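# Place the alphabetically first lettered box in the tote

## Task

Find the box in this office whose top letter is earliest in the alphabet. Place that box, and no other object, inside the tote near the door, fully within the tote with nothing overhanging its rim. The robot must not topple or be left leaning, or the task counts as failed.

## Robot and tools

Robot: a Hello Robot Stretch 3 with a two-wheeled base, a vertical mast carrying a lift, and one telescoping arm that reaches out to the robot's right side. The gripper cannot slide forward on its own; to shift it forward you drive the base. The base is 0.33 m long and 0.34 m wide, rounded at the back, and pivots about a point between the drive wheels 0.05 m behind the front edge. With the arm in and the wrist folded, a turn sweeps a circle of radius 0.28 m. An unfolded, level wrist reaches past that circle.

Frames (metres). Base frame: origin on the floor between the drive wheels, x forward, y left, z up. hand_pose is reported in the base frame, at the point where closed fingertips meet; with all wrist joints at zero its x axis is up, y runs back along the arm toward the mast, z points to the rear. Odometry frame: the base frame as it was at scene start. base_odometry counts wheel rotation only, so slip looks like travel; heading in rad, left positive, range -3.142 to 3.142.

move: one action per call. Either give "base", "joints", or both (plus optional "speeds", "pace", "contact_limits"), or give "servos": "reboot" by itself. "base" holds exactly one key: translate_m is a relative drive from the current spot in metres, -3 to 3, positive forward; rotate_rad is a relative turn in place in radians, -6.4 to 6.4, positive to the left. No sideways motion. "joints" is a single object of absolute targets keyed by joint name: lift_m 0 to 1.1; arm_m 0 to 0.52 (extension); wrist_yaw_rad -1.345 to 4.42 (0 along the arm, positive toward the front); wrist_pitch_rad -1.57 to 0.451 (0 level, negative tips down); wrist_roll_rad -2.911 to 2.918 (0 fingers side by side); gripper_m -0.089 to 0.179 (bigger is wider; fingertip gap is about 0.007 m less nearly closed, 0.025 m less fully open); head_pan_rad -3.953 to 1.73 (0 forward, positive left, -1.57 along the arm); head_tilt_rad -1.53 to 0.419 (negative down). "pace" is "default" or "max". "speeds" caps a motion's top speed per key, no higher than its max (default/max: translate 0.12/0.30 m/s, rotate 0.76/1.90 rad/s, lift 0.11/0.15 m/s, arm 0.14/0.40 m/s). The base is slowed to 0.10 m/s and 0.63 rad/s unless lift_m < 0.30, arm_m < 0.03 and wrist_yaw_rad > 2.54. "contact_limits" takes motor_effort percentages 1 to 100 for arm_m, translate_m and rotate_rad, and for lift_m an object {"down": n, "up": n} (force beyond free motion; below roughly 12 may trip with no contact). Put a limit only alongside that same motion's command. "cameras" lists head_camera, nav_camera, wrist_camera or all; [] gives none. "blocking" false returns within about half a second while motion continues. A move with no action just reports state and images. Actions are cut off after 14 s. Unknown keys make a call invalid; out-of-range values get it refused, and a refusal or an uncommanded stop cancels the rest of that reply's move, wait and finished_scene calls.

wait: seconds from 0 to 10; returns early once motions settle. stop: brakes all running motions; braked motions read "stopped". zoom_image: camera name and region [x0, y0, x1, y1] in pixels of that camera's latest image, at most 504 by 504. finished_scene: takes the current scene number; it is final, and the goal must remain true without the robot.

Images: head_camera arrives rotated; turn it a quarter turn clockwise to view upright. nav_camera needs a quarter turn counterclockwise. Both move with the head; wrist_camera rides on the gripper.

Result lines: "move" reads done or the worst status. base_status and joint_status per motion: done, moving, off_target (resting short and possibly still pushing), contact_stop (that joint goes slack until commanded again), time_out, torque_fault (wrist or head servo off; send servos reboot), stopped. on_its_own tells what the robot did unbidden; "held at" is a target, not a reading. motor_effort in percent, positive toward larger values, peak in brackets; wrist pitch tops near 45 and roll near 72. lidar_m: 12 distances in 30-degree sectors, first straight ahead then counterclockwise (4th left, 7th behind, 10th right), seen only in a plane 0.17 m up; "-" means nothing seen or something under 0.15 m. wrist_depth_mm and head_depth_mm: 7x7 grids of median depth read from top-left, "-" for no reading. turned_by_wheels and turned_by_imu give rotation since last report; trust the IMU if they differ by over 0.15 rad. base_tilt gives forward and right lean in degrees, with a fixed bias up to about 4.

Gripping: command gripper_m below the object's width to hold; open at least 0.05 beyond it to let go. The reading does not confirm a grasp; resend if the grip eases.

Cautions: fold or unfold the wrist (yaw to 3.0) only with lift between 0.32 and 0.95, pitch at -0.4 and roll near 0; after folding the lift may go down to 0.25. With yaw below -0.4, keep pitch at -0.5 or lower. Wrist, head and an unlimited base keep shoving into obstacles. Pushing against something solid with the gripper above about 0.45 m, or driving while holding or snagged on something fixed, can tip the robot; if base_tilt shows a lean, back the gripper off. Use a low lift "down" limit when lowering onto surfaces. Avoid drops, releasing moving items, slams, hard impacts and heavy shoves. The simulation keeps running while you think, and loose objects may occasionally get nudged.

Each tool is called after "Emit:" as name([rows], argument=value, ...), one row to a line, values as JSON.

## Session

Emit:
move()

Scene clock: 0.00 s.
base_odometry: x=+0.000 y=+0.000 heading=+0.000
turned_by_wheels: +0.000
turned_by_imu: +0.000
base_tilt: forward=+1.0 right=-0.1
lidar_m: 0.80 1.67 1.61 1.34 1.00 0.97 1.01 1.40 1.53 1.06 0.79 0.77
head_depth_mm: 723 721 721 719 718 715 717 / 769 768 768 764 764 763 762 / 821 821 819 818 816 815 815 / 884 878 876 874 879 872 871 / 948 944 944 942 942 938 935 / 2044 2152 2141 2178 2210 2205 2170 / 1930 1918 1938 1945 1954 1974 1973
base_status: not commanded
joint_positions: lift_m=+0.444 arm_m=+0.002 wrist_yaw_rad=+3.097 wrist_pitch_rad=-0.467 wrist_roll_rad=+0.000 gripper_m=+0.037 head_pan_rad=+0.000 head_tilt_rad=-0.002
joint_status: not commanded
measured_speeds: all 0
motor_effort: left_wheel=-0.3 right_wheel=+1.7 lift_m=+27.5 arm_m=-9.1 wrist_yaw_rad=+0.9 wrist_pitch_rad=+2.5 wrist_roll_rad=+0.7 gripper_m=-0.2 head_pan_rad=+0.6 head_tilt_rad=+6.0
hand_pose: x=-0.0114 y=+0.0710 z=+0.4454 quat_wxyz=(+0.179, +0.691, +0.148, +0.684) (m; base frame)
wrist_depth_mm: - - 146 - - - - / - - 158 - - - - / - - 172 - - - - / - 920 190 - - - - / 809 785 204 798 813 819 789 / 676 667 128 638 654 695 687 / 581 593 283 580 571 592 588
pictures: head_camera (sideways), nav_camera (sideways), wrist_camera
Images, in order (width x height): head_camera 896x504, nav_camera 672x504, wrist_camera 644x364.

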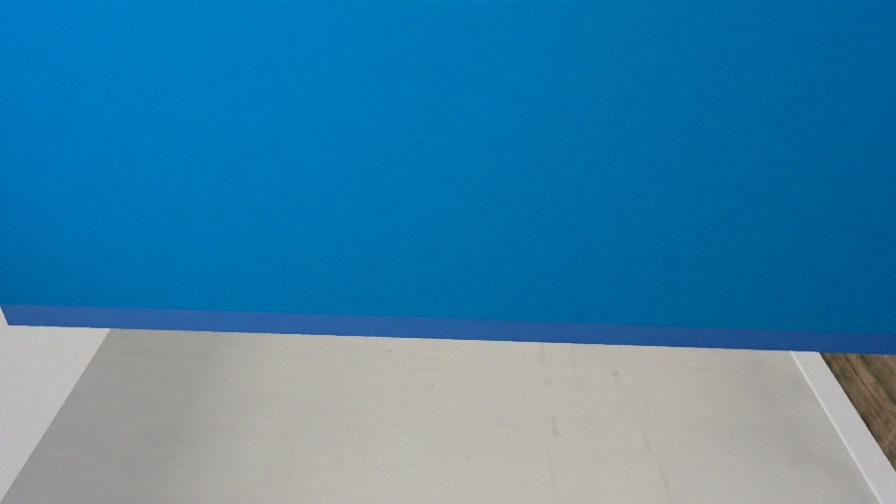

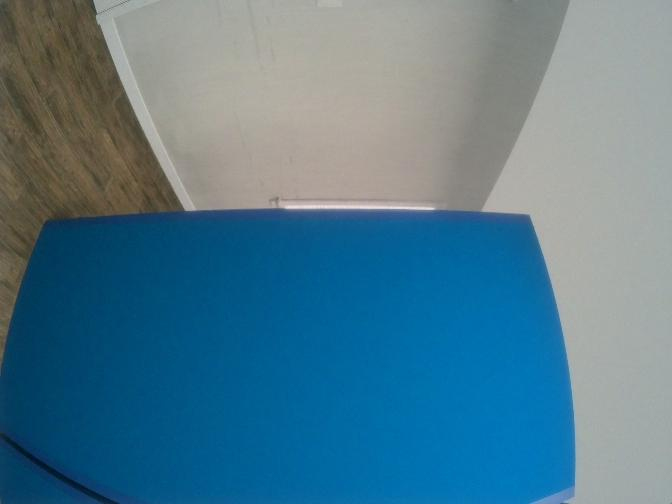

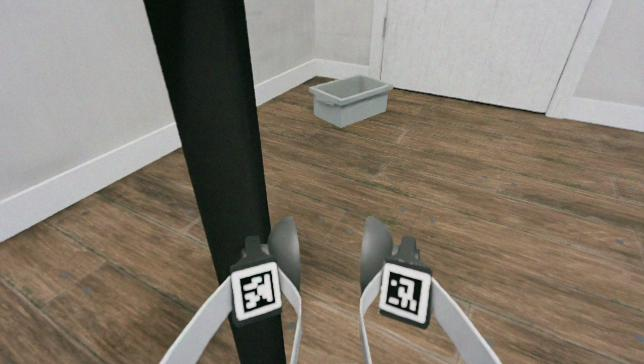

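Emit:
move(joints={"head_pan_rad": 1.5, "head_tilt_rad": -0.4}, pace="max", cameras=["head_camera", "nav_camera"])

Emit:
move(joints={"head_pan_rad": -1.0, "head_tilt_rad": -0.4}, pace="max", cameras=["head_camera", "nav_camera"])

Emit:
move(joints={"head_pan_rad": -2.2, "head_tilt_rad": -0.4}, pace="max", cameras=["head_camera", "nav_camera"])

Emit:
move(joints={"head_pan_rad": -3.4, "head_tilt_rad": -0.4}, pace="max", cameras=["head_camera", "nav_camera"])

Scene clock: 7.63 s.
move: done
base_odometry: x=+0.000 y=+0.000 heading=+0.000
turned_by_wheels: +0.000
turned_by_imu: +0.001
base_tilt: forward=+0.9 right=-0.1
lidar_m: 0.80 1.68 1.61 1.34 1.00 0.97 1.01 1.40 1.53 1.06 0.79 0.76
head_depth_mm: 1388 1472 1554 1649 1776 1786 1456 / 1471 1548 1646 1739 1888 1720 1439 / 1558 1666 1769 1894 2058 1745 1445 / 1543 1658 1778 1944 2032 1709 1444 / 1354 1432 1537 1638 1777 1756 1435 / 1207 1270 1345 1430 1532 1603 1442 / 1077 1140 1199 1262 1338 1431 1417
base_status: not commanded
joint_positions: lift_m=+0.444 arm_m=+0.002 wrist_yaw_rad=+3.097 wrist_pitch_rad=-0.467 wrist_roll_rad=+0.000 gripper_m=+0.037 head_pan_rad=+1.533 head_tilt_rad=-0.399
joint_status: all done
measured_speeds: all 0
motor_effort: left_wheel=-0.4(0.6) right_wheel=+2.4(2.6) lift_m=+29.9(30.2) arm_m=-20.3(20.5) wrist_yaw_rad=+0.8(1.2) wrist_pitch_rad=+2.5(2.7) wrist_roll_rad=+0.8(0.9) gripper_m=-0.3(1.0) head_pan_rad=-1.3(5.0) head_tilt_rad=-2.5(5.7)
hand_pose: x=-0.0114 y=+0.0710 z=+0.4454 quat_wxyz=(+0.179, +0.691, +0.148, +0.684)
wrist_depth_mm: - - 146 - - - - / - - 158 - - - - / - - 172 - - - - / - 973 189 - - - - / 796 800 205 804 810 815 795 / 671 689 127 638 654 685 677 / 577 600 283 590 572 591 593
pictures: head_camera (sideways), nav_camera (sideways)
Images, in order (width x height): head_camera 896x504, nav_camera 672x504.

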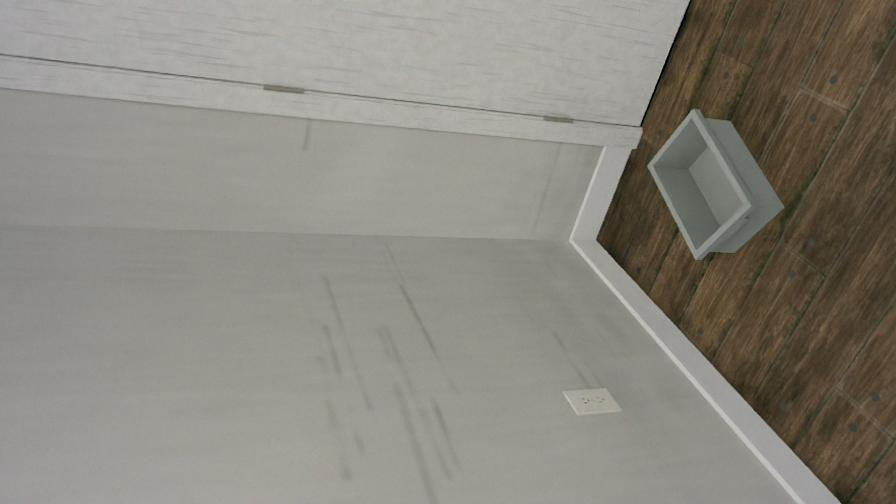

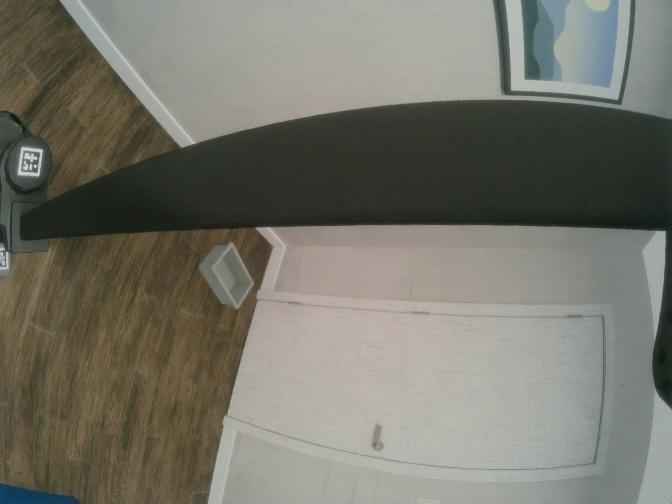

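Scene clock: 8.87 s.
move: done
base_odometry: x=+0.000 y=+0.000 heading=+0.000
turned_by_wheels: +0.000
turned_by_imu: +0.000
base_tilt: forward=+1.0 right=-0.1
lidar_m: 0.80 1.67 1.60 1.34 1.00 0.96 1.01 1.40 1.53 1.06 0.79 0.76
head_depth_mm: 796 867 943 1029 1138 1270 1399 / 757 819 888 970 1071 1188 1334 / 726 778 844 917 1007 1111 1240 / 696 744 801 865 947 1040 1149 / 674 725 782 836 908 993 1098 / 643 683 729 785 848 929 1013 / 621 657 700 752 809 880 953
base_status: not commanded
joint_positions: lift_m=+0.444 arm_m=+0.002 wrist_yaw_rad=+3.097 wrist_pitch_rad=-0.467 wrist_roll_rad=+0.000 gripper_m=+0.037 head_pan_rad=-1.042 head_tilt_rad=-0.399
joint_status: all done
measured_speeds: all 0
motor_effort: left_wheel=-0.3(0.6) right_wheel=+2.2(2.7) lift_m=+30.6(30.8) arm_m=-20.3(20.7) wrist_yaw_rad=+0.5(1.4) wrist_pitch_rad=+2.4(2.8) wrist_roll_rad=+1.1(1.1) gripper_m=-0.5(1.2) head_pan_rad=+1.6(5.6) head_tilt_rad=-2.0(3.8)
hand_pose: x=-0.0114 y=+0.0710 z=+0.4454 quat_wxyz=(+0.179, +0.691, +0.148, +0.684)
wrist_depth_mm: - - 146 - - - - / - - 158 - - - - / - - 172 - - - - / - 949 189 - - - - / 803 806 204 795 789 811 793 / 673 676 127 629 648 676 682 / 582 591 282 588 575 588 586
pictures: head_camera (sideways), nav_camera (sideways)
Images, in order (width x height): head_camera 896x504, nav_camera 672x504.

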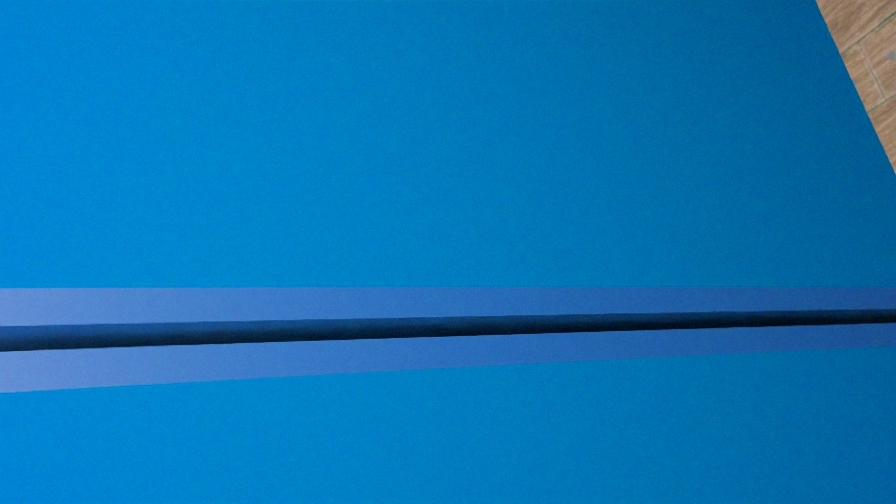

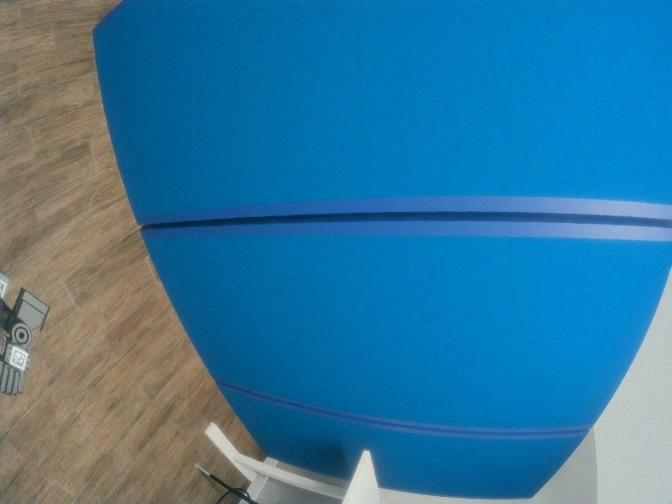

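Scene clock: 9.83 s.
move: done
base_odometry: x=+0.000 y=+0.000 heading=+0.000
turned_by_wheels: +0.000
turned_by_imu: +0.000
base_tilt: forward=+0.9 right=-0.2
lidar_m: 0.80 1.67 1.60 1.34 1.00 0.96 1.01 1.40 1.53 1.06 0.79 0.77
head_depth_mm: 1894 2020 1793 2289 2132 1800 1462 / 1872 2003 1769 2338 2334 1770 1446 / 1846 1979 1749 2282 2299 1756 1441 / 1851 1969 1743 2297 2305 1774 1444 / 1851 1969 1732 2209 2175 1751 1433 / 1816 1961 1668 2212 2074 1741 1432 / 1828 1934 1701 2231 2118 1747 1431
base_status: not commanded
joint_positions: lift_m=+0.444 arm_m=+0.002 wrist_yaw_rad=+3.097 wrist_pitch_rad=-0.467 wrist_roll_rad=+0.000 gripper_m=+0.037 head_pan_rad=-2.246 head_tilt_rad=-0.400
joint_status: all done
measured_speeds: all 0
motor_effort: left_wheel=-0.5(0.6) right_wheel=+2.2(2.8) lift_m=+30.5(30.9) arm_m=-20.0(20.7) wrist_yaw_rad=+1.0(1.2) wrist_pitch_rad=+2.7(2.7) wrist_roll_rad=+1.0(1.0) gripper_m=-0.1(1.0) head_pan_rad=+2.4(4.9) head_tilt_rad=-1.9(4.7)
hand_pose: x=-0.0114 y=+0.0710 z=+0.4454 quat_wxyz=(+0.179, +0.691, +0.148, +0.684)
wrist_depth_mm: - - 146 - - - - / - - 158 - - - - / - - 172 - - - - / - 927 190 - - - - / 797 804 206 794 812 801 802 / 685 679 128 639 664 684 678 / 582 597 282 590 583 591 585
pictures: head_camera (sideways), nav_camera (sideways)
Images, in order (width x height): head_camera 896x504, nav_camera 672x504.

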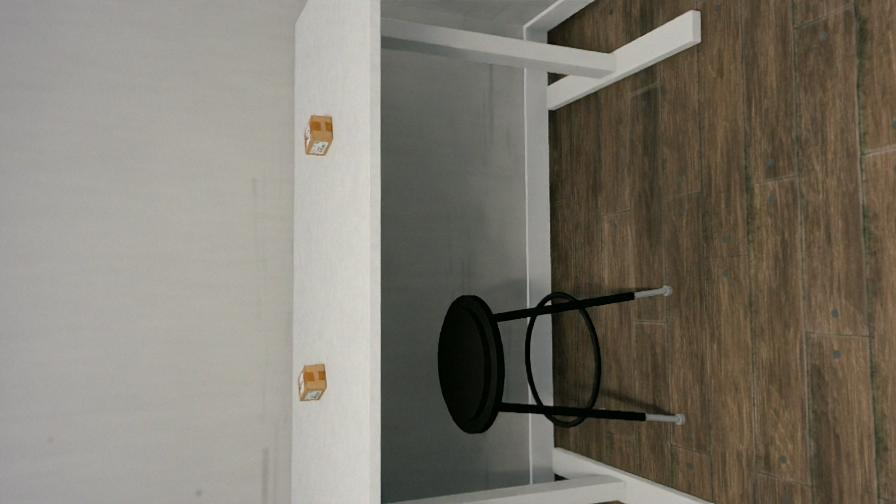

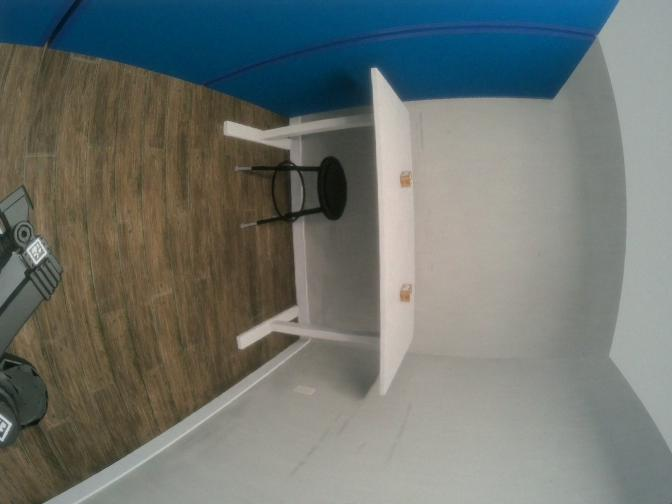

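Scene clock: 10.80 s.
move: done
base_odometry: x=+0.000 y=+0.000 heading=+0.000
turned_by_wheels: +0.000
turned_by_imu: +0.000
base_tilt: forward=+1.0 right=-0.2
lidar_m: 0.80 1.67 1.60 1.34 1.00 0.96 1.01 1.41 1.53 1.06 0.79 0.76
head_depth_mm: 790 837 891 956 1031 1115 1221 / 810 861 919 991 1068 1154 1268 / 833 886 945 1027 1107 1201 1312 / 858 915 982 1061 1142 1250 1352 / 884 941 1012 1094 1197 1311 1404 / 907 980 1050 1145 1249 1373 1433 / 935 1006 1088 1184 1300 1447 1434
base_status: not commanded
joint_positions: lift_m=+0.444 arm_m=+0.002 wrist_yaw_rad=+3.097 wrist_pitch_rad=-0.467 wrist_roll_rad=+0.000 gripper_m=+0.037 head_pan_rad=-3.448 head_tilt_rad=-0.400
joint_status: all done
measured_speeds: all 0
motor_effort: left_wheel=-0.3(0.6) right_wheel=+2.1(2.6) lift_m=+30.3(30.7) arm_m=-20.0(20.4) wrist_yaw_rad=+0.9(1.2) wrist_pitch_rad=+2.5(2.7) wrist_roll_rad=+0.9(1.1) gripper_m=-0.5(1.2) head_pan_rad=+2.4(5.0) head_tilt_rad=-2.2(4.4)
hand_pose: x=-0.0114 y=+0.0710 z=+0.4454 quat_wxyz=(+0.179, +0.691, +0.148, +0.684)
wrist_depth_mm: - - 146 - - - - / - - 159 - - - - / - - 172 - - - - / - 943 190 - - - - / 801 793 205 798 802 812 813 / 674 687 128 635 661 673 676 / 589 609 283 582 567 595 584
pictures: head_camera (sideways), nav_camera (sideways)
Images, in order (width x height): head_camera 896x504, nav_camera 672x504.

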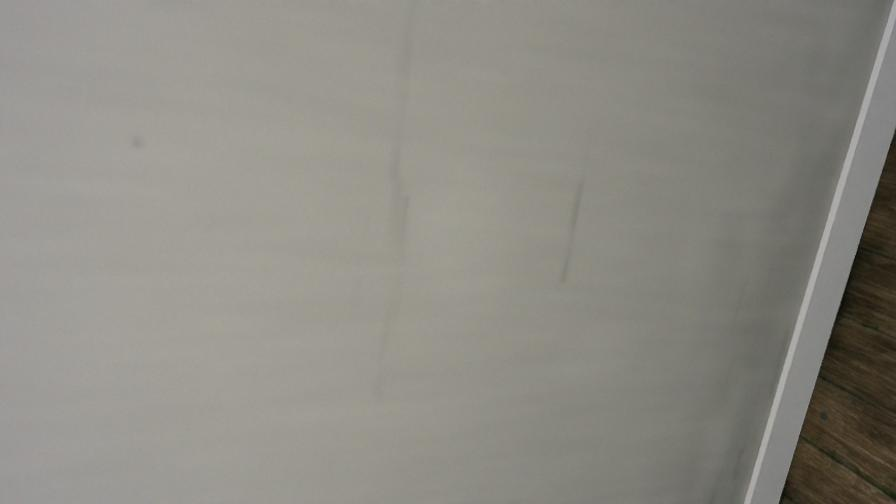

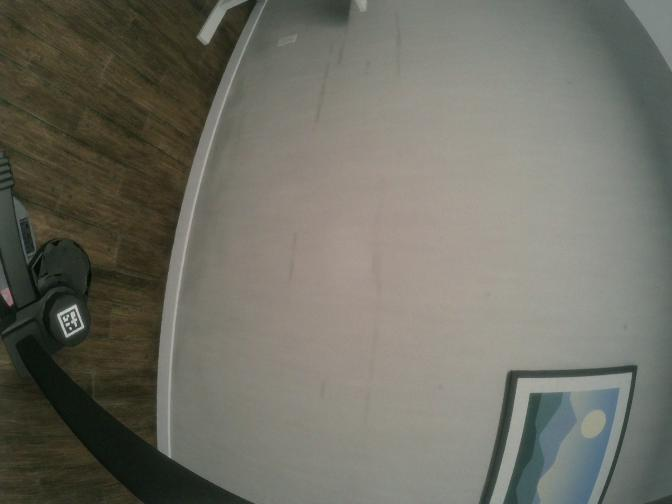

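Emit:
move(joints={"head_pan_rad": 0.6, "head_tilt_rad": -0.3}, pace="max", cameras=["head_camera", "nav_camera"])

Emit:
move(joints={"head_pan_rad": -2.25, "head_tilt_rad": -0.3}, pace="max", cameras=["head_camera"])

Emit:
zoom_image(camera="head_camera", region=[300, 60, 460, 220])

Emit:
zoom_image(camera="head_camera", region=[300, 320, 460, 480])

Scene clock: 24.67 s.
move: done
base_odometry: x=+0.000 y=+0.000 heading=+0.000
turned_by_wheels: +0.000
turned_by_imu: +0.001
base_tilt: forward=+1.1 right=+0.0
lidar_m: 0.80 1.67 1.60 1.34 1.00 0.97 1.01 1.40 1.53 1.06 0.79 0.76
head_depth_mm: 1671 1759 1891 2008 2192 1986 1585 / 1596 1697 1804 1933 2062 1989 1590 / 1540 1636 1741 1846 1966 2022 1578 / 1495 1570 1658 1763 1873 1949 1574 / 1452 1526 1614 1697 1804 1905 1575 / 1396 1466 1546 1629 1724 1829 1571 / 1346 1411 1484 1575 1656 1766 1576
base_status: not commanded
joint_positions: lift_m=+0.444 arm_m=+0.002 wrist_yaw_rad=+3.097 wrist_pitch_rad=-0.467 wrist_roll_rad=+0.000 gripper_m=+0.037 head_pan_rad=+0.616 head_tilt_rad=-0.301
joint_status: all done
measured_speeds: translate_m=+0.000 rotate_rad=+0.000 lift_m=+0.000 arm_m=+0.000 wrist_yaw_rad=+0.000 wrist_pitch_rad=+0.000 wrist_roll_rad=+0.000 head_pan_rad=-0.024 head_tilt_rad=+0.000
motor_effort: left_wheel=-0.3(0.6) right_wheel=+2.3(2.9) lift_m=+29.9(30.7) arm_m=-19.6(20.2) wrist_yaw_rad=+0.5(1.5) wrist_pitch_rad=+2.5(2.9) wrist_roll_rad=+0.8(1.1) gripper_m=+0.8(1.2) head_pan_rad=-3.4(5.1) head_tilt_rad=+4.0(6.9)
hand_pose: x=-0.0114 y=+0.0710 z=+0.4454 quat_wxyz=(+0.179, +0.691, +0.148, +0.684)
wrist_depth_mm: - - 146 - - - - / - - 158 - - - - / - - 172 - - - - / - 944 189 - - - - / 798 783 204 787 796 801 792 / 682 685 127 647 667 680 667 / 582 603 284 592 577 580 587
pictures: head_camera (sideways), nav_camera (sideways)
Images, in order (width x height): head_camera 896x504, nav_camera 672x504.

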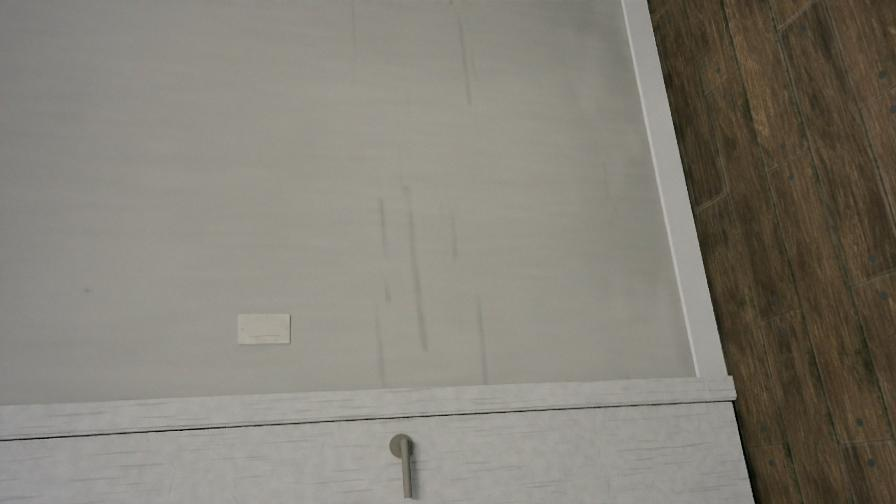

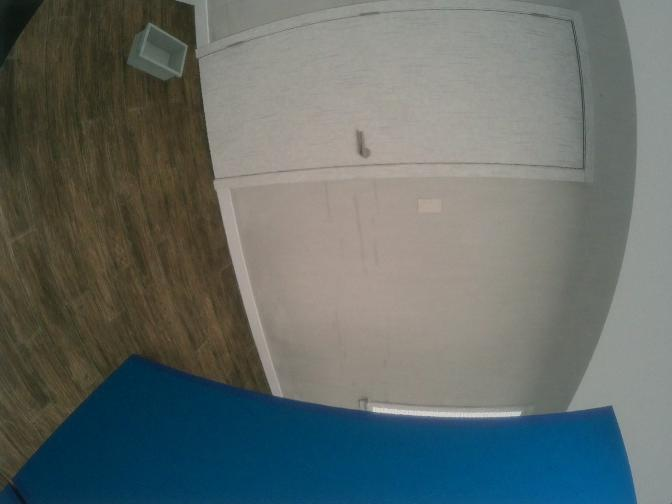

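Scene clock: 27.33 s.
move: done
base_odometry: x=+0.000 y=+0.000 heading=+0.000
turned_by_wheels: +0.000
turned_by_imu: +0.000
base_tilt: forward=+1.2 right=-0.3
lidar_m: 0.80 1.67 1.60 1.34 0.99 0.97 1.01 1.40 1.53 1.06 0.79 0.76
head_depth_mm: 1911 2046 2140 1826 2269 1997 1580 / 1910 2012 2119 1807 2365 1993 1587 / 1910 1991 2073 1777 2371 2014 1577 / 1879 1980 2066 1769 2324 1976 1570 / 1844 1964 2073 1728 2324 1903 1573 / 1843 1938 2028 1704 1818 1971 1560 / 1833 1949 1983 1703 2294 1933 1563
base_status: not commanded
joint_positions: lift_m=+0.444 arm_m=+0.002 wrist_yaw_rad=+3.097 wrist_pitch_rad=-0.467 wrist_roll_rad=+0.000 gripper_m=+0.037 head_pan_rad=-2.266 head_tilt_rad=-0.300
joint_status: all done
measured_speeds: translate_m=+0.000 rotate_rad=+0.000 lift_m=+0.000 arm_m=+0.000 wrist_yaw_rad=+0.000 wrist_pitch_rad=+0.000 wrist_roll_rad=+0.000 head_pan_rad=+0.024 head_tilt_rad=+0.000
motor_effort: left_wheel=-0.3(0.7) right_wheel=+2.5(2.8) lift_m=+29.7(30.2) arm_m=-19.4(20.0) wrist_yaw_rad=+1.1(1.4) wrist_pitch_rad=+2.6(2.8) wrist_roll_rad=+0.8(1.1) gripper_m=+0.3(1.3) head_pan_rad=+2.7(6.0) head_tilt_rad=+3.7(7.0)
hand_pose: x=-0.0114 y=+0.0710 z=+0.4454 quat_wxyz=(+0.179, +0.691, +0.148, +0.684)
wrist_depth_mm: - - 146 - - - - / - - 158 - - - - / - - 172 - - - - / - 922 189 - - - - / 781 794 204 792 796 787 791 / 668 690 128 637 662 680 674 / 592 600 282 585 570 589 596
pictures: head_camera (sideways)
Images, in order (width x height): head_camera 896x504.

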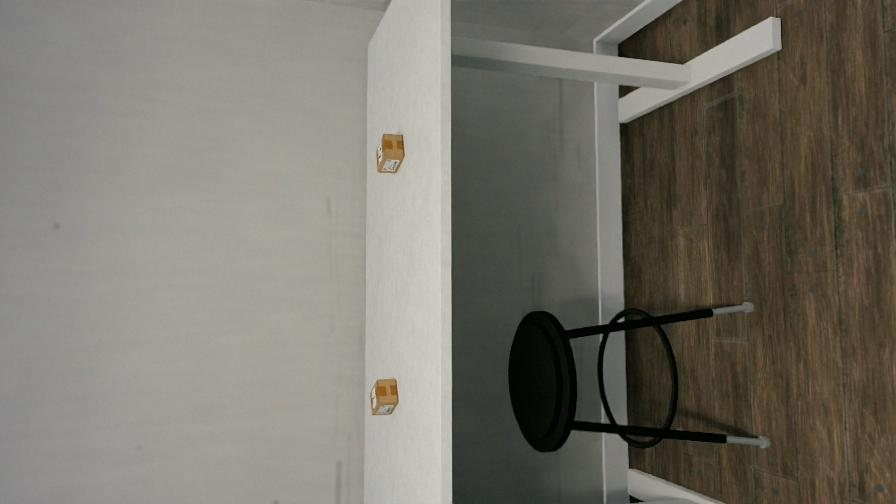

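Scaled by 3.150 (camera's finer frame: 1280x720).

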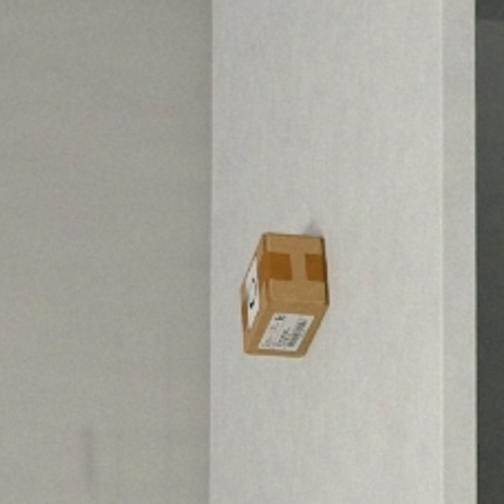

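Scaled by 3.150 (camera's finer frame: 1280x720).

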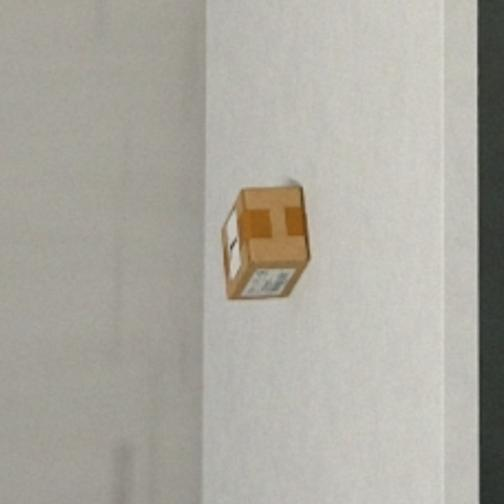

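Emit:
move(base={"rotate_rad": 0.566}, joints={"lift_m": 0.28, "head_pan_rad": 0.0, "head_tilt_rad": -0.3}, pace="max", cameras=[])

Emit:
move(base={"translate_m": 1.25}, pace="max", cameras=["nav_camera"])

Emit:
move(joints={"head_pan_rad": -0.9, "head_tilt_rad": -0.3}, pace="max", cameras=["head_camera", "nav_camera"])

Scene clock: 78.60 s.
move: done
base_odometry: x=+0.000 y=+0.000 heading=+0.566
turned_by_wheels: +0.566
turned_by_imu: +0.564
base_tilt: forward=+0.9 right=-0.1
lidar_m: 1.66 1.60 1.30 0.99 0.98 1.02 1.47 1.53 1.02 0.78 0.77 0.81
head_depth_mm: 1714 1819 1906 2093 2220 2025 1588 / 1621 1733 1855 1977 2114 1994 1584 / 1569 1665 1765 1903 2009 1987 1577 / 1523 1599 1696 1784 1920 1963 1588 / 1463 1522 1628 1732 1836 1897 1582 / 1408 1471 1552 1651 1742 1846 1570 / 1347 1410 1495 1573 1668 1763 1574
base_status: done
joint_positions: lift_m=+0.280 arm_m=+0.002 wrist_yaw_rad=+3.097 wrist_pitch_rad=-0.469 wrist_roll_rad=+0.000 gripper_m=+0.037 head_pan_rad=+0.016 head_tilt_rad=-0.299
joint_status: all done
measured_speeds: translate_m=+0.000 rotate_rad=+0.000 lift_m=+0.000 arm_m=+0.000 wrist_yaw_rad=+0.000 wrist_pitch_rad=+0.000 wrist_roll_rad=+0.000 head_pan_rad=-0.024 head_tilt_rad=+0.000
motor_effort: left_wheel=-9.1(15.0) right_wheel=+7.9(14.6) lift_m=+22.1(26.3) arm_m=-19.3(20.4) wrist_yaw_rad=+0.5(1.5) wrist_pitch_rad=+2.7(3.0) wrist_roll_rad=+0.8(1.0) gripper_m=-0.4(1.1) head_pan_rad=-2.9(4.8) head_tilt_rad=+2.5(5.6)
hand_pose: x=-0.0114 y=+0.0708 z=+0.2815 quat_wxyz=(+0.180, +0.691, +0.149, +0.684)
wrist_depth_mm: - - 143 - - - - / - - 158 - - - - / - 814 174 898 909 894 928 / 698 712 189 704 696 704 685 / 572 576 206 576 579 584 579 / 485 487 128 281 476 480 485 / 266 266 253 261 267 421 419

Scene clock: 84.13 s.
move: done
base_odometry: x=+1.055 y=+0.670 heading=+0.566
turned_by_wheels: +0.000
turned_by_imu: -0.001
base_tilt: forward=+0.8 right=-0.2
lidar_m: 0.53 0.51 0.54 0.75 1.54 1.61 2.30 0.67 0.49 0.67 1.66 0.69
head_depth_mm: 515 547 584 627 672 730 790 / 493 522 555 592 635 688 745 / 472 499 530 564 603 648 699 / 456 480 507 539 574 614 660 / 437 460 484 512 549 584 623 / 422 442 464 491 520 555 593 / 407 427 446 471 498 529 563
base_status: done
joint_positions: lift_m=+0.280 arm_m=+0.002 wrist_yaw_rad=+3.097 wrist_pitch_rad=-0.469 wrist_roll_rad=+0.000 gripper_m=+0.037 head_pan_rad=+0.000 head_tilt_rad=-0.299
joint_status: not commanded
measured_speeds: all 0
motor_effort: left_wheel=+5.6(13.1) right_wheel=+2.2(15.1) lift_m=+25.9(25.9) arm_m=-15.3(19.5) wrist_yaw_rad=+0.8(1.5) wrist_pitch_rad=+2.8(3.1) wrist_roll_rad=+0.8(1.1) gripper_m=-0.5(1.4) head_pan_rad=-3.0(4.8) head_tilt_rad=+1.0(3.6)
hand_pose: x=-0.0114 y=+0.0708 z=+0.2815 quat_wxyz=(+0.180, +0.691, +0.149, +0.684)
wrist_depth_mm: - - 146 - - - - / - - 158 - - - - / 912 853 172 915 787 - - / 703 695 189 695 709 - - / 569 568 205 576 566 584 487 / 484 485 128 283 472 487 469 / 266 266 254 259 266 423 422
pictures: nav_camera (sideways)
Images, in order (width x height): nav_camera 672x504.

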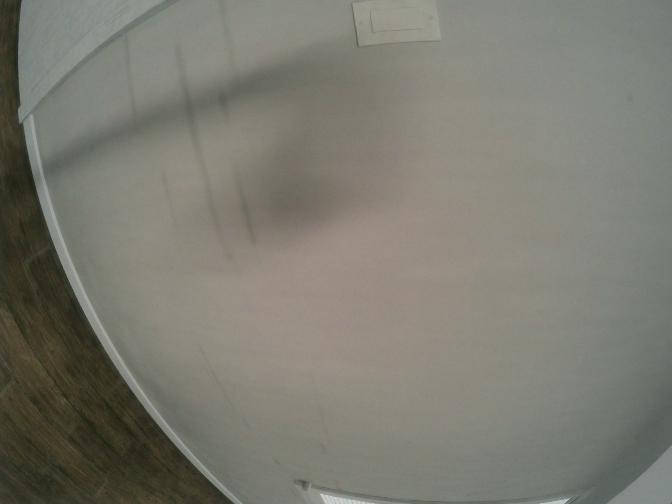

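Scene clock: 85.03 s.
move: done
base_odometry: x=+1.055 y=+0.670 heading=+0.566
turned_by_wheels: +0.000
turned_by_imu: +0.000
base_tilt: forward=+0.8 right=+0.0
lidar_m: 0.53 0.52 0.54 0.75 1.54 1.61 2.30 0.67 0.49 0.67 1.65 0.69
head_depth_mm: 2760 2873 3051 3164 2756 2026 1589 / 2803 2922 3087 3243 2736 1990 1591 / 2805 2936 3115 3313 2729 2000 1584 / 1785 1913 2028 2224 2314 1989 1568 / 1327 1382 1457 1519 1638 1735 1560 / 1049 1090 1133 1196 1240 1297 1358 / 875 897 929 957 994 1033 1074
base_status: not commanded
joint_positions: lift_m=+0.280 arm_m=+0.002 wrist_yaw_rad=+3.097 wrist_pitch_rad=-0.469 wrist_roll_rad=+0.000 gripper_m=+0.037 head_pan_rad=-0.923 head_tilt_rad=-0.299
joint_status: all done
measured_speeds: all 0
motor_effort: left_wheel=+5.7(5.8) right_wheel=+2.5(2.8) lift_m=+26.4(26.6) arm_m=-14.0(15.1) wrist_yaw_rad=+1.0(1.4) wrist_pitch_rad=+2.7(3.0) wrist_roll_rad=+0.9(0.9) gripper_m=+0.2(0.8) head_pan_rad=-0.9(5.8) head_tilt_rad=+0.7(4.7)
hand_pose: x=-0.0114 y=+0.0708 z=+0.2815 quat_wxyz=(+0.180, +0.691, +0.149, +0.684)
wrist_depth_mm: - - 147 - - - - / - - 159 - - - - / 917 856 172 894 768 - - / 707 692 190 716 703 - - / 572 568 205 575 577 572 491 / 489 486 128 282 467 489 471 / 266 264 252 258 267 419 417
pictures: head_camera (sideways), nav_camera (sideways)
Images, in order (width x height): head_camera 896x504, nav_camera 672x504.

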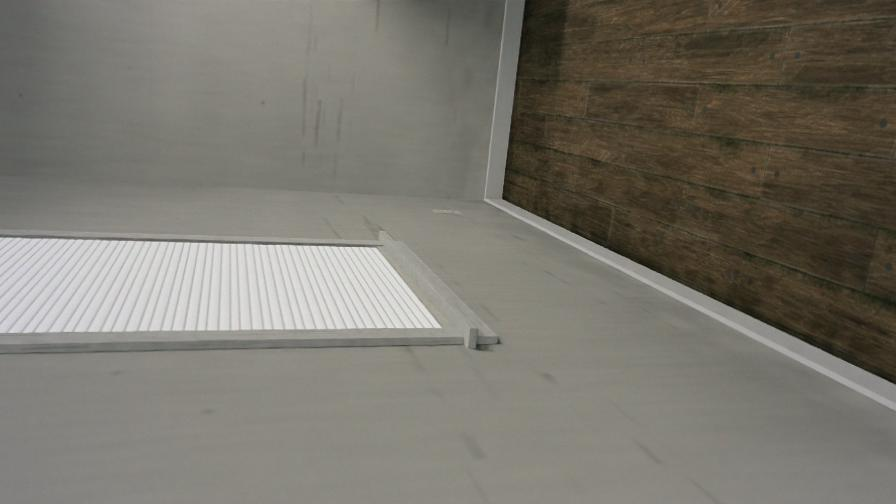

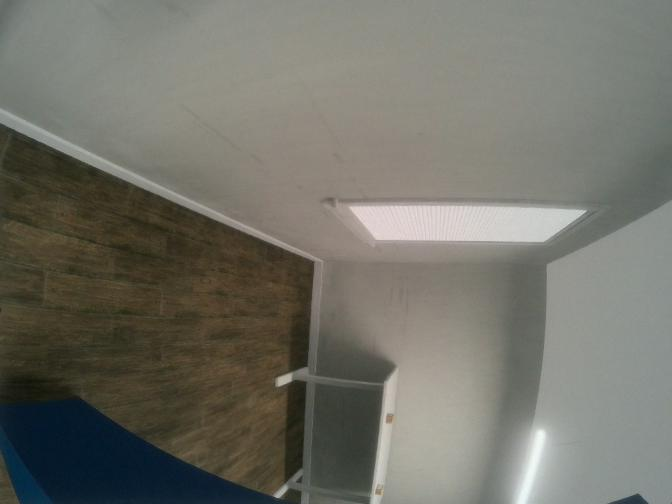

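Emit:
move(base={"rotate_rad": -1.08}, joints={"head_pan_rad": -0.6, "head_tilt_rad": -0.3}, pace="max", cameras=["head_camera", "nav_camera"])

Scene clock: 94.30 s.
move: done
base_odometry: x=+1.055 y=+0.670 heading=-0.514
turned_by_wheels: -1.080
turned_by_imu: -1.075
base_tilt: forward=+0.9 right=-0.3
lidar_m: 1.77 0.71 0.53 0.52 0.54 0.73 1.52 1.59 2.24 0.72 0.49 0.66
head_depth_mm: 525 537 554 572 591 608 632 / 588 609 628 653 676 708 731 / 3276 3499 729 761 798 831 875 / 3185 3386 3590 3717 2740 1984 1559 / 3052 3208 3355 3629 2690 1966 1571 / 2959 3095 3190 3425 2654 1977 1557 / 2763 2850 3055 3201 2656 1963 1558
base_status: done
joint_positions: lift_m=+0.280 arm_m=+0.002 wrist_yaw_rad=+3.097 wrist_pitch_rad=-0.469 wrist_roll_rad=+0.000 gripper_m=+0.037 head_pan_rad=-0.593 head_tilt_rad=-0.299
joint_status: all done
measured_speeds: all 0
motor_effort: left_wheel=+8.6(18.8) right_wheel=-8.9(14.5) lift_m=+30.1(30.1) arm_m=-19.3(19.3) wrist_yaw_rad=+0.5(1.4) wrist_pitch_rad=+2.6(3.1) wrist_roll_rad=+0.8(1.1) gripper_m=+0.4(1.2) head_pan_rad=-1.9(4.3) head_tilt_rad=+0.1(2.5)
hand_pose: x=-0.0114 y=+0.0708 z=+0.2815 quat_wxyz=(+0.180, +0.691, +0.149, +0.684)
wrist_depth_mm: - 142 143 - - - - / - 505 156 - - - - / - 566 171 - - - - / - 645 189 - - - - / 569 571 204 577 585 571 575 / 486 484 127 282 472 486 487 / 266 266 251 257 265 423 421
pictures: head_camera (sideways), nav_camera (sideways)
Images, in order (width x height): head_camera 896x504, nav_camera 672x504.

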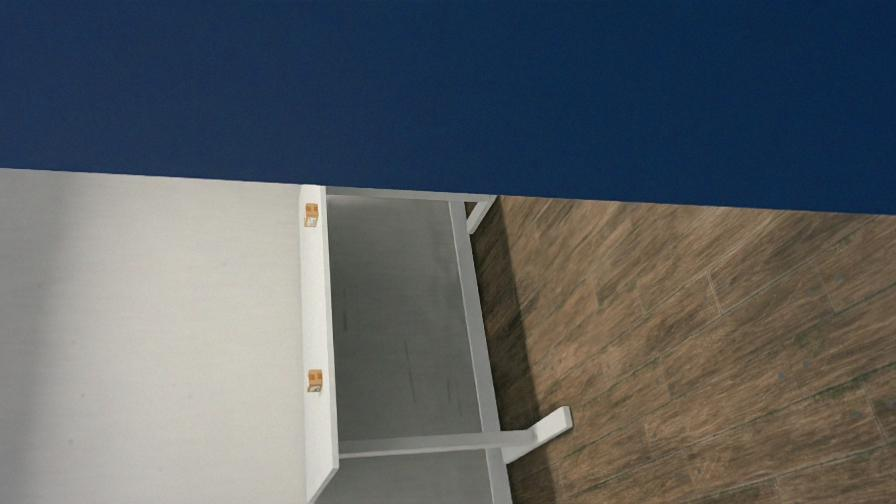

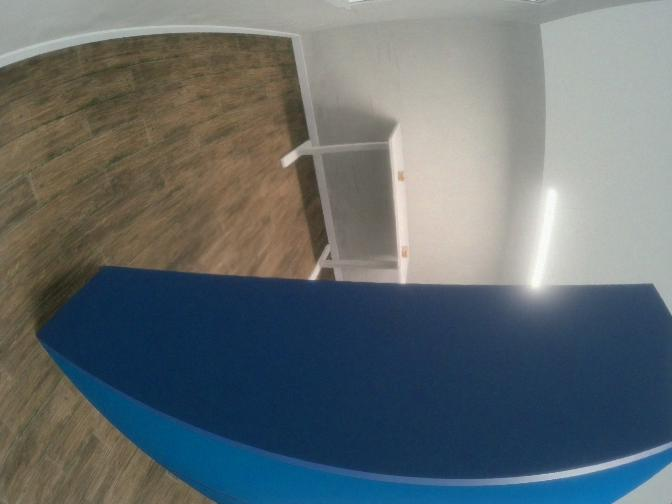

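Emit:
move(base={"translate_m": 1.1}, joints={"head_pan_rad": -0.6, "head_tilt_rad": -0.25}, pace="max", cameras=["head_camera", "nav_camera"])

Scene clock: 113.13 s.
move: done
base_odometry: x=+2.013 y=+0.129 heading=-0.514
turned_by_wheels: +0.000
turned_by_imu: +0.000
base_tilt: forward=+0.8 right=-0.2
lidar_m: 1.64 0.66 0.49 0.48 0.50 0.70 2.08 0.66 0.65 2.33 2.54 1.82
head_depth_mm: 2534 2721 2838 2463 2709 2153 1669 / 2392 2543 2695 2792 2888 2149 1665 / 2292 2391 2520 2592 2762 2121 1644 / 2163 2264 2330 2490 2614 2116 1645 / 2083 2140 2244 1864 2443 2034 1663 / 1967 2029 2125 2220 2322 2075 1641 / 1870 1941 2045 2129 2216 2114 1632
base_status: done
joint_positions: lift_m=+0.280 arm_m=+0.002 wrist_yaw_rad=+3.097 wrist_pitch_rad=-0.469 wrist_roll_rad=+0.000 gripper_m=+0.037 head_pan_rad=-0.600 head_tilt_rad=-0.249
joint_status: all done
measured_speeds: all 0
motor_effort: left_wheel=+7.7(17.9) right_wheel=+0.6(13.2) lift_m=+24.2(30.4) arm_m=-19.5(20.5) wrist_yaw_rad=+0.7(1.4) wrist_pitch_rad=+2.3(3.2) wrist_roll_rad=+0.8(1.1) gripper_m=+0.4(1.3) head_pan_rad=-2.9(6.2) head_tilt_rad=+3.9(6.0)
hand_pose: x=-0.0114 y=+0.0708 z=+0.2815 quat_wxyz=(+0.180, +0.691, +0.149, +0.684)
wrist_depth_mm: - - 143 - - - - / - - 156 - - - - / - - 171 - - - - / - - 187 - - - - / 574 571 205 567 575 579 571 / 487 490 128 282 472 494 487 / 266 266 253 259 267 420 417
pictures: head_camera (sideways), nav_camera (sideways)
Images, in order (width x height): head_camera 896x504, nav_camera 672x504.

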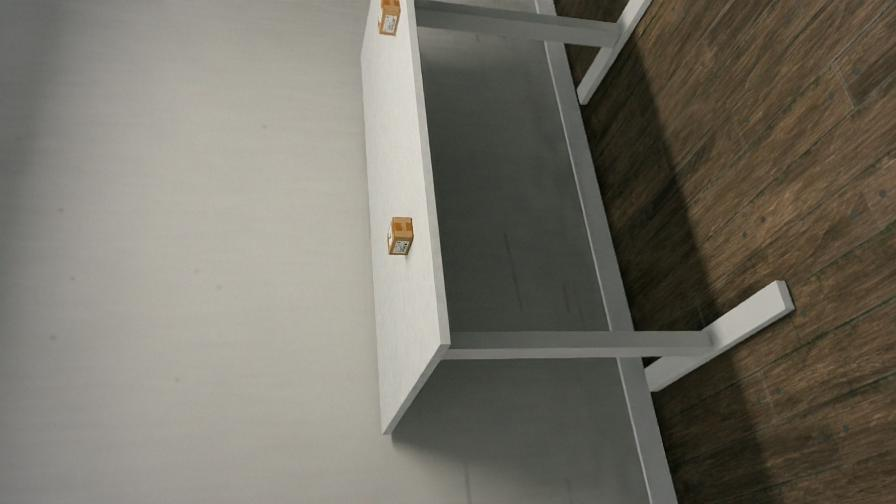

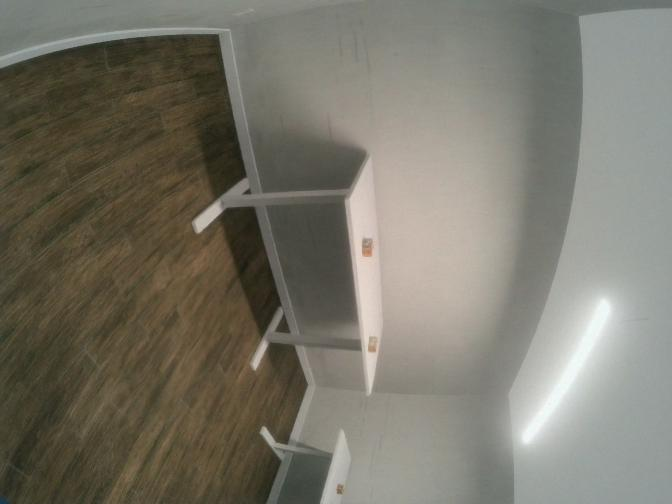

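Emit:
move(joints={"head_pan_rad": -1.15, "head_tilt_rad": -0.25}, pace="max", cameras=["head_camera", "nav_camera"])

Scene clock: 116.70 s.
move: done
base_odometry: x=+2.013 y=+0.129 heading=-0.514
turned_by_wheels: +0.000
turned_by_imu: +0.001
base_tilt: forward=+0.9 right=-0.2
lidar_m: 1.64 0.66 0.49 0.48 0.50 0.70 2.08 0.66 0.65 2.34 2.54 1.81
head_depth_mm: 2855 3003 3108 3182 3040 2148 1666 / 3005 3109 3296 3345 2993 2151 1668 / 3172 3322 3443 3520 3042 2141 1667 / 3327 3522 3736 3800 2989 2134 1661 / 3309 3480 3615 3800 2973 2138 1635 / 2949 3014 3156 3345 2774 2128 1650 / 2624 2708 2777 2870 2823 2114 1645
base_status: not commanded
joint_positions: lift_m=+0.280 arm_m=+0.002 wrist_yaw_rad=+3.097 wrist_pitch_rad=-0.469 wrist_roll_rad=+0.000 gripper_m=+0.037 head_pan_rad=-1.165 head_tilt_rad=-0.249
joint_status: all done
measured_speeds: all 0
motor_effort: left_wheel=+7.4(7.8) right_wheel=+0.3(0.9) lift_m=+30.5(30.7) arm_m=-19.8(19.8) wrist_yaw_rad=+1.0(1.1) wrist_pitch_rad=+2.8(3.0) wrist_roll_rad=+0.9(1.1) gripper_m=+0.4(1.3) head_pan_rad=-1.9(4.3) head_tilt_rad=+3.0(6.4)
hand_pose: x=-0.0114 y=+0.0708 z=+0.2815 quat_wxyz=(+0.180, +0.691, +0.149, +0.684)
wrist_depth_mm: - - 143 - - - - / - - 156 - - - - / - - 171 - - - - / - - 186 - - - - / 563 577 205 579 567 571 569 / 486 486 128 280 470 486 482 / 265 265 253 258 268 420 422
pictures: head_camera (sideways), nav_camera (sideways)
Images, in order (width x height): head_camera 896x504, nav_camera 672x504.

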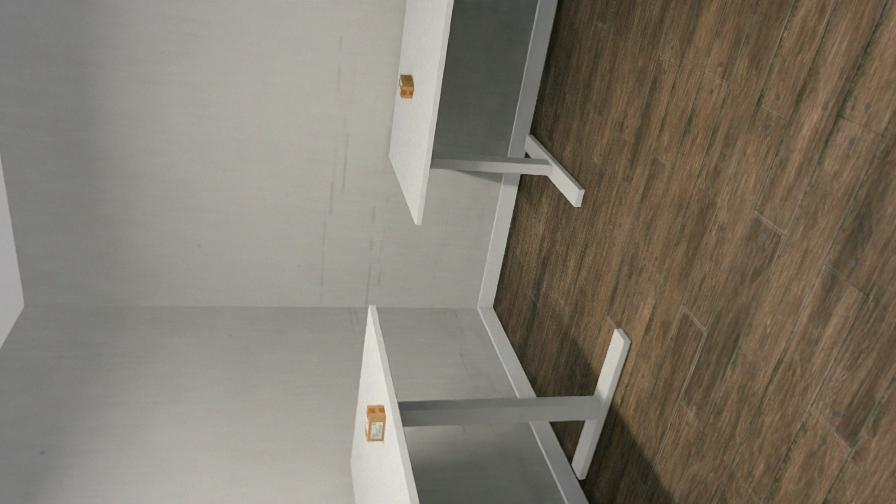

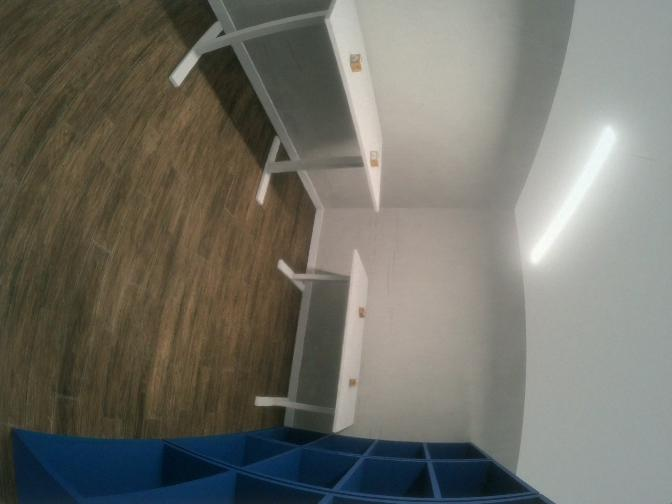

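Emit:
zoom_image(camera="head_camera", region=[335, 383, 415, 463])

Emit:
zoom_image(camera="head_camera", region=[367, 46, 447, 126])

Scaled by 6.300 (camera's finer frame: 1280x720).

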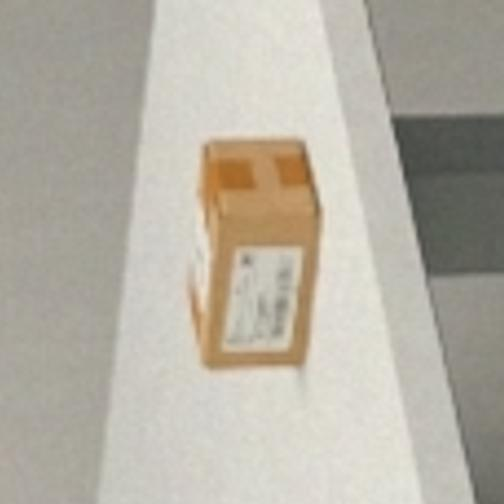

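Scaled by 6.300 (camera's finer frame: 1280x720).

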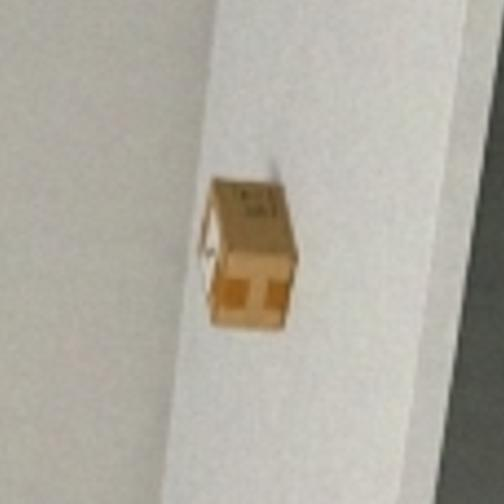

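Emit:
move(base={"rotate_rad": -1.2}, joints={"head_pan_rad": 0.0, "head_tilt_rad": -0.3}, pace="max", cameras=[])

Emit:
move(base={"translate_m": 1.6}, joints={"head_pan_rad": 1.0, "head_tilt_rad": -0.4}, pace="max", cameras=["head_camera", "nav_camera"])

Scene clock: 156.83 s.
move: done
base_odometry: x=+2.013 y=+0.129 heading=-1.713
turned_by_wheels: -1.200
turned_by_imu: -1.194
base_tilt: forward=+1.0 right=-0.2
lidar_m: 3.02 1.82 1.83 0.77 0.52 0.48 0.49 0.62 1.33 0.77 0.64 1.43
head_depth_mm: 2833 2957 3079 3272 2729 2017 1572 / 2997 3078 3287 3380 2743 1992 1584 / 3160 3303 3405 3595 2721 2001 1591 / 3315 3494 3552 3763 2667 2007 1582 / 3368 3600 3717 3786 2680 1963 1574 / 2948 3079 3136 3366 2653 1994 1555 / 2651 2746 2608 2930 2651 1980 1562
base_status: done
joint_positions: lift_m=+0.280 arm_m=+0.002 wrist_yaw_rad=+3.097 wrist_pitch_rad=-0.469 wrist_roll_rad=+0.000 gripper_m=+0.037 head_pan_rad=+0.015 head_tilt_rad=-0.299
joint_status: all done
measured_speeds: translate_m=+0.000 rotate_rad=+0.000 lift_m=+0.000 arm_m=+0.000 wrist_yaw_rad=+0.000 wrist_pitch_rad=+0.000 wrist_roll_rad=+0.000 head_pan_rad=-0.024 head_tilt_rad=+0.000
motor_effort: left_wheel=+9.1(17.8) right_wheel=-8.4(16.1) lift_m=+30.0(30.4) arm_m=-19.9(20.8) wrist_yaw_rad=+0.6(1.5) wrist_pitch_rad=+3.0(3.0) wrist_roll_rad=+0.8(1.1) gripper_m=-0.4(1.1) head_pan_rad=-3.2(5.1) head_tilt_rad=-2.1(3.6)
hand_pose: x=-0.0114 y=+0.0708 z=+0.2815 quat_wxyz=(+0.180, +0.691, +0.149, +0.684)
wrist_depth_mm: - - 143 - - - - / - - 156 - - - - / - - 172 899 914 874 921 / - - 190 717 708 704 697 / 467 552 206 570 569 583 575 / 461 475 128 284 471 486 489 / 266 265 252 259 266 422 420

Scene clock: 163.57 s.
move: done
base_odometry: x=+1.786 y=-1.454 heading=-1.713
turned_by_wheels: +0.000
turned_by_imu: -0.001
base_tilt: forward=+1.0 right=-0.2
lidar_m: 1.45 1.12 1.50 1.29 1.93 1.93 1.96 1.42 1.07 1.36 1.37 1.83
head_depth_mm: 1324 1406 1477 898 1728 1711 1440 / 1310 1400 1456 894 1755 1627 1408 / 1291 1377 1447 835 1754 1764 1441 / 1287 1369 1435 834 1732 1761 1437 / 1271 1367 1421 880 1719 1763 1425 / 1272 1346 1419 871 1711 1754 1436 / 1246 1343 1398 876 1688 1750 1427
base_status: done
joint_positions: lift_m=+0.280 arm_m=+0.002 wrist_yaw_rad=+3.097 wrist_pitch_rad=-0.469 wrist_roll_rad=+0.000 gripper_m=+0.037 head_pan_rad=+1.000 head_tilt_rad=-0.401
joint_status: all done
measured_speeds: all 0
motor_effort: left_wheel=+11.2(17.3) right_wheel=-4.1(14.8) lift_m=+28.6(30.1) arm_m=-15.2(20.2) wrist_yaw_rad=+0.3(1.4) wrist_pitch_rad=+2.8(3.1) wrist_roll_rad=+0.8(1.2) gripper_m=+0.4(1.4) head_pan_rad=-2.3(4.9) head_tilt_rad=+0.4(3.6)
hand_pose: x=-0.0114 y=+0.0708 z=+0.2815 quat_wxyz=(+0.180, +0.691, +0.149, +0.684)
wrist_depth_mm: - - 146 - - - - / - - 158 - - - - / 915 888 172 909 899 911 904 / 711 714 190 698 703 688 710 / 574 569 205 572 577 574 571 / 487 484 127 280 474 480 482 / 265 267 252 259 266 418 420
pictures: head_camera (sideways), nav_camera (sideways)
Images, in order (width x height): head_camera 896x504, nav_camera 672x504.

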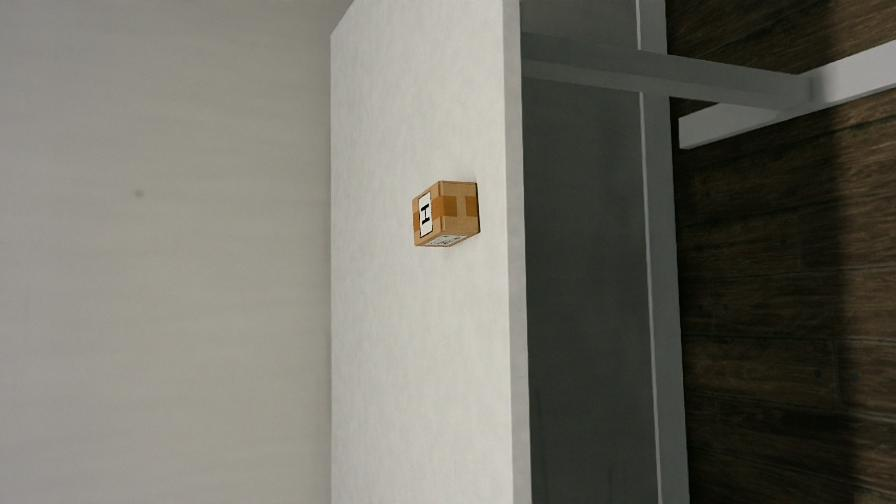

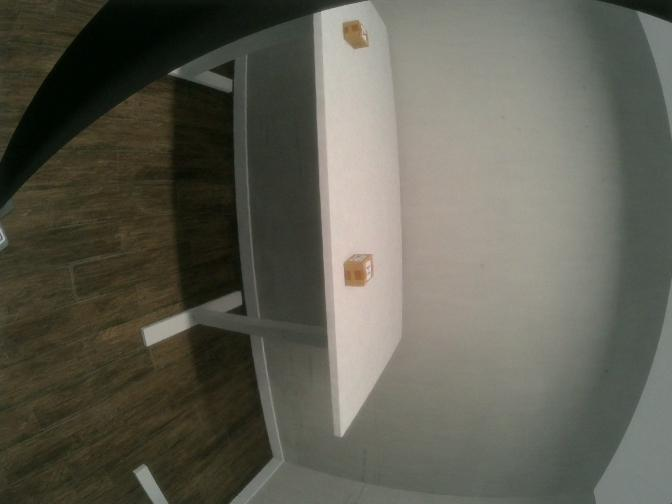

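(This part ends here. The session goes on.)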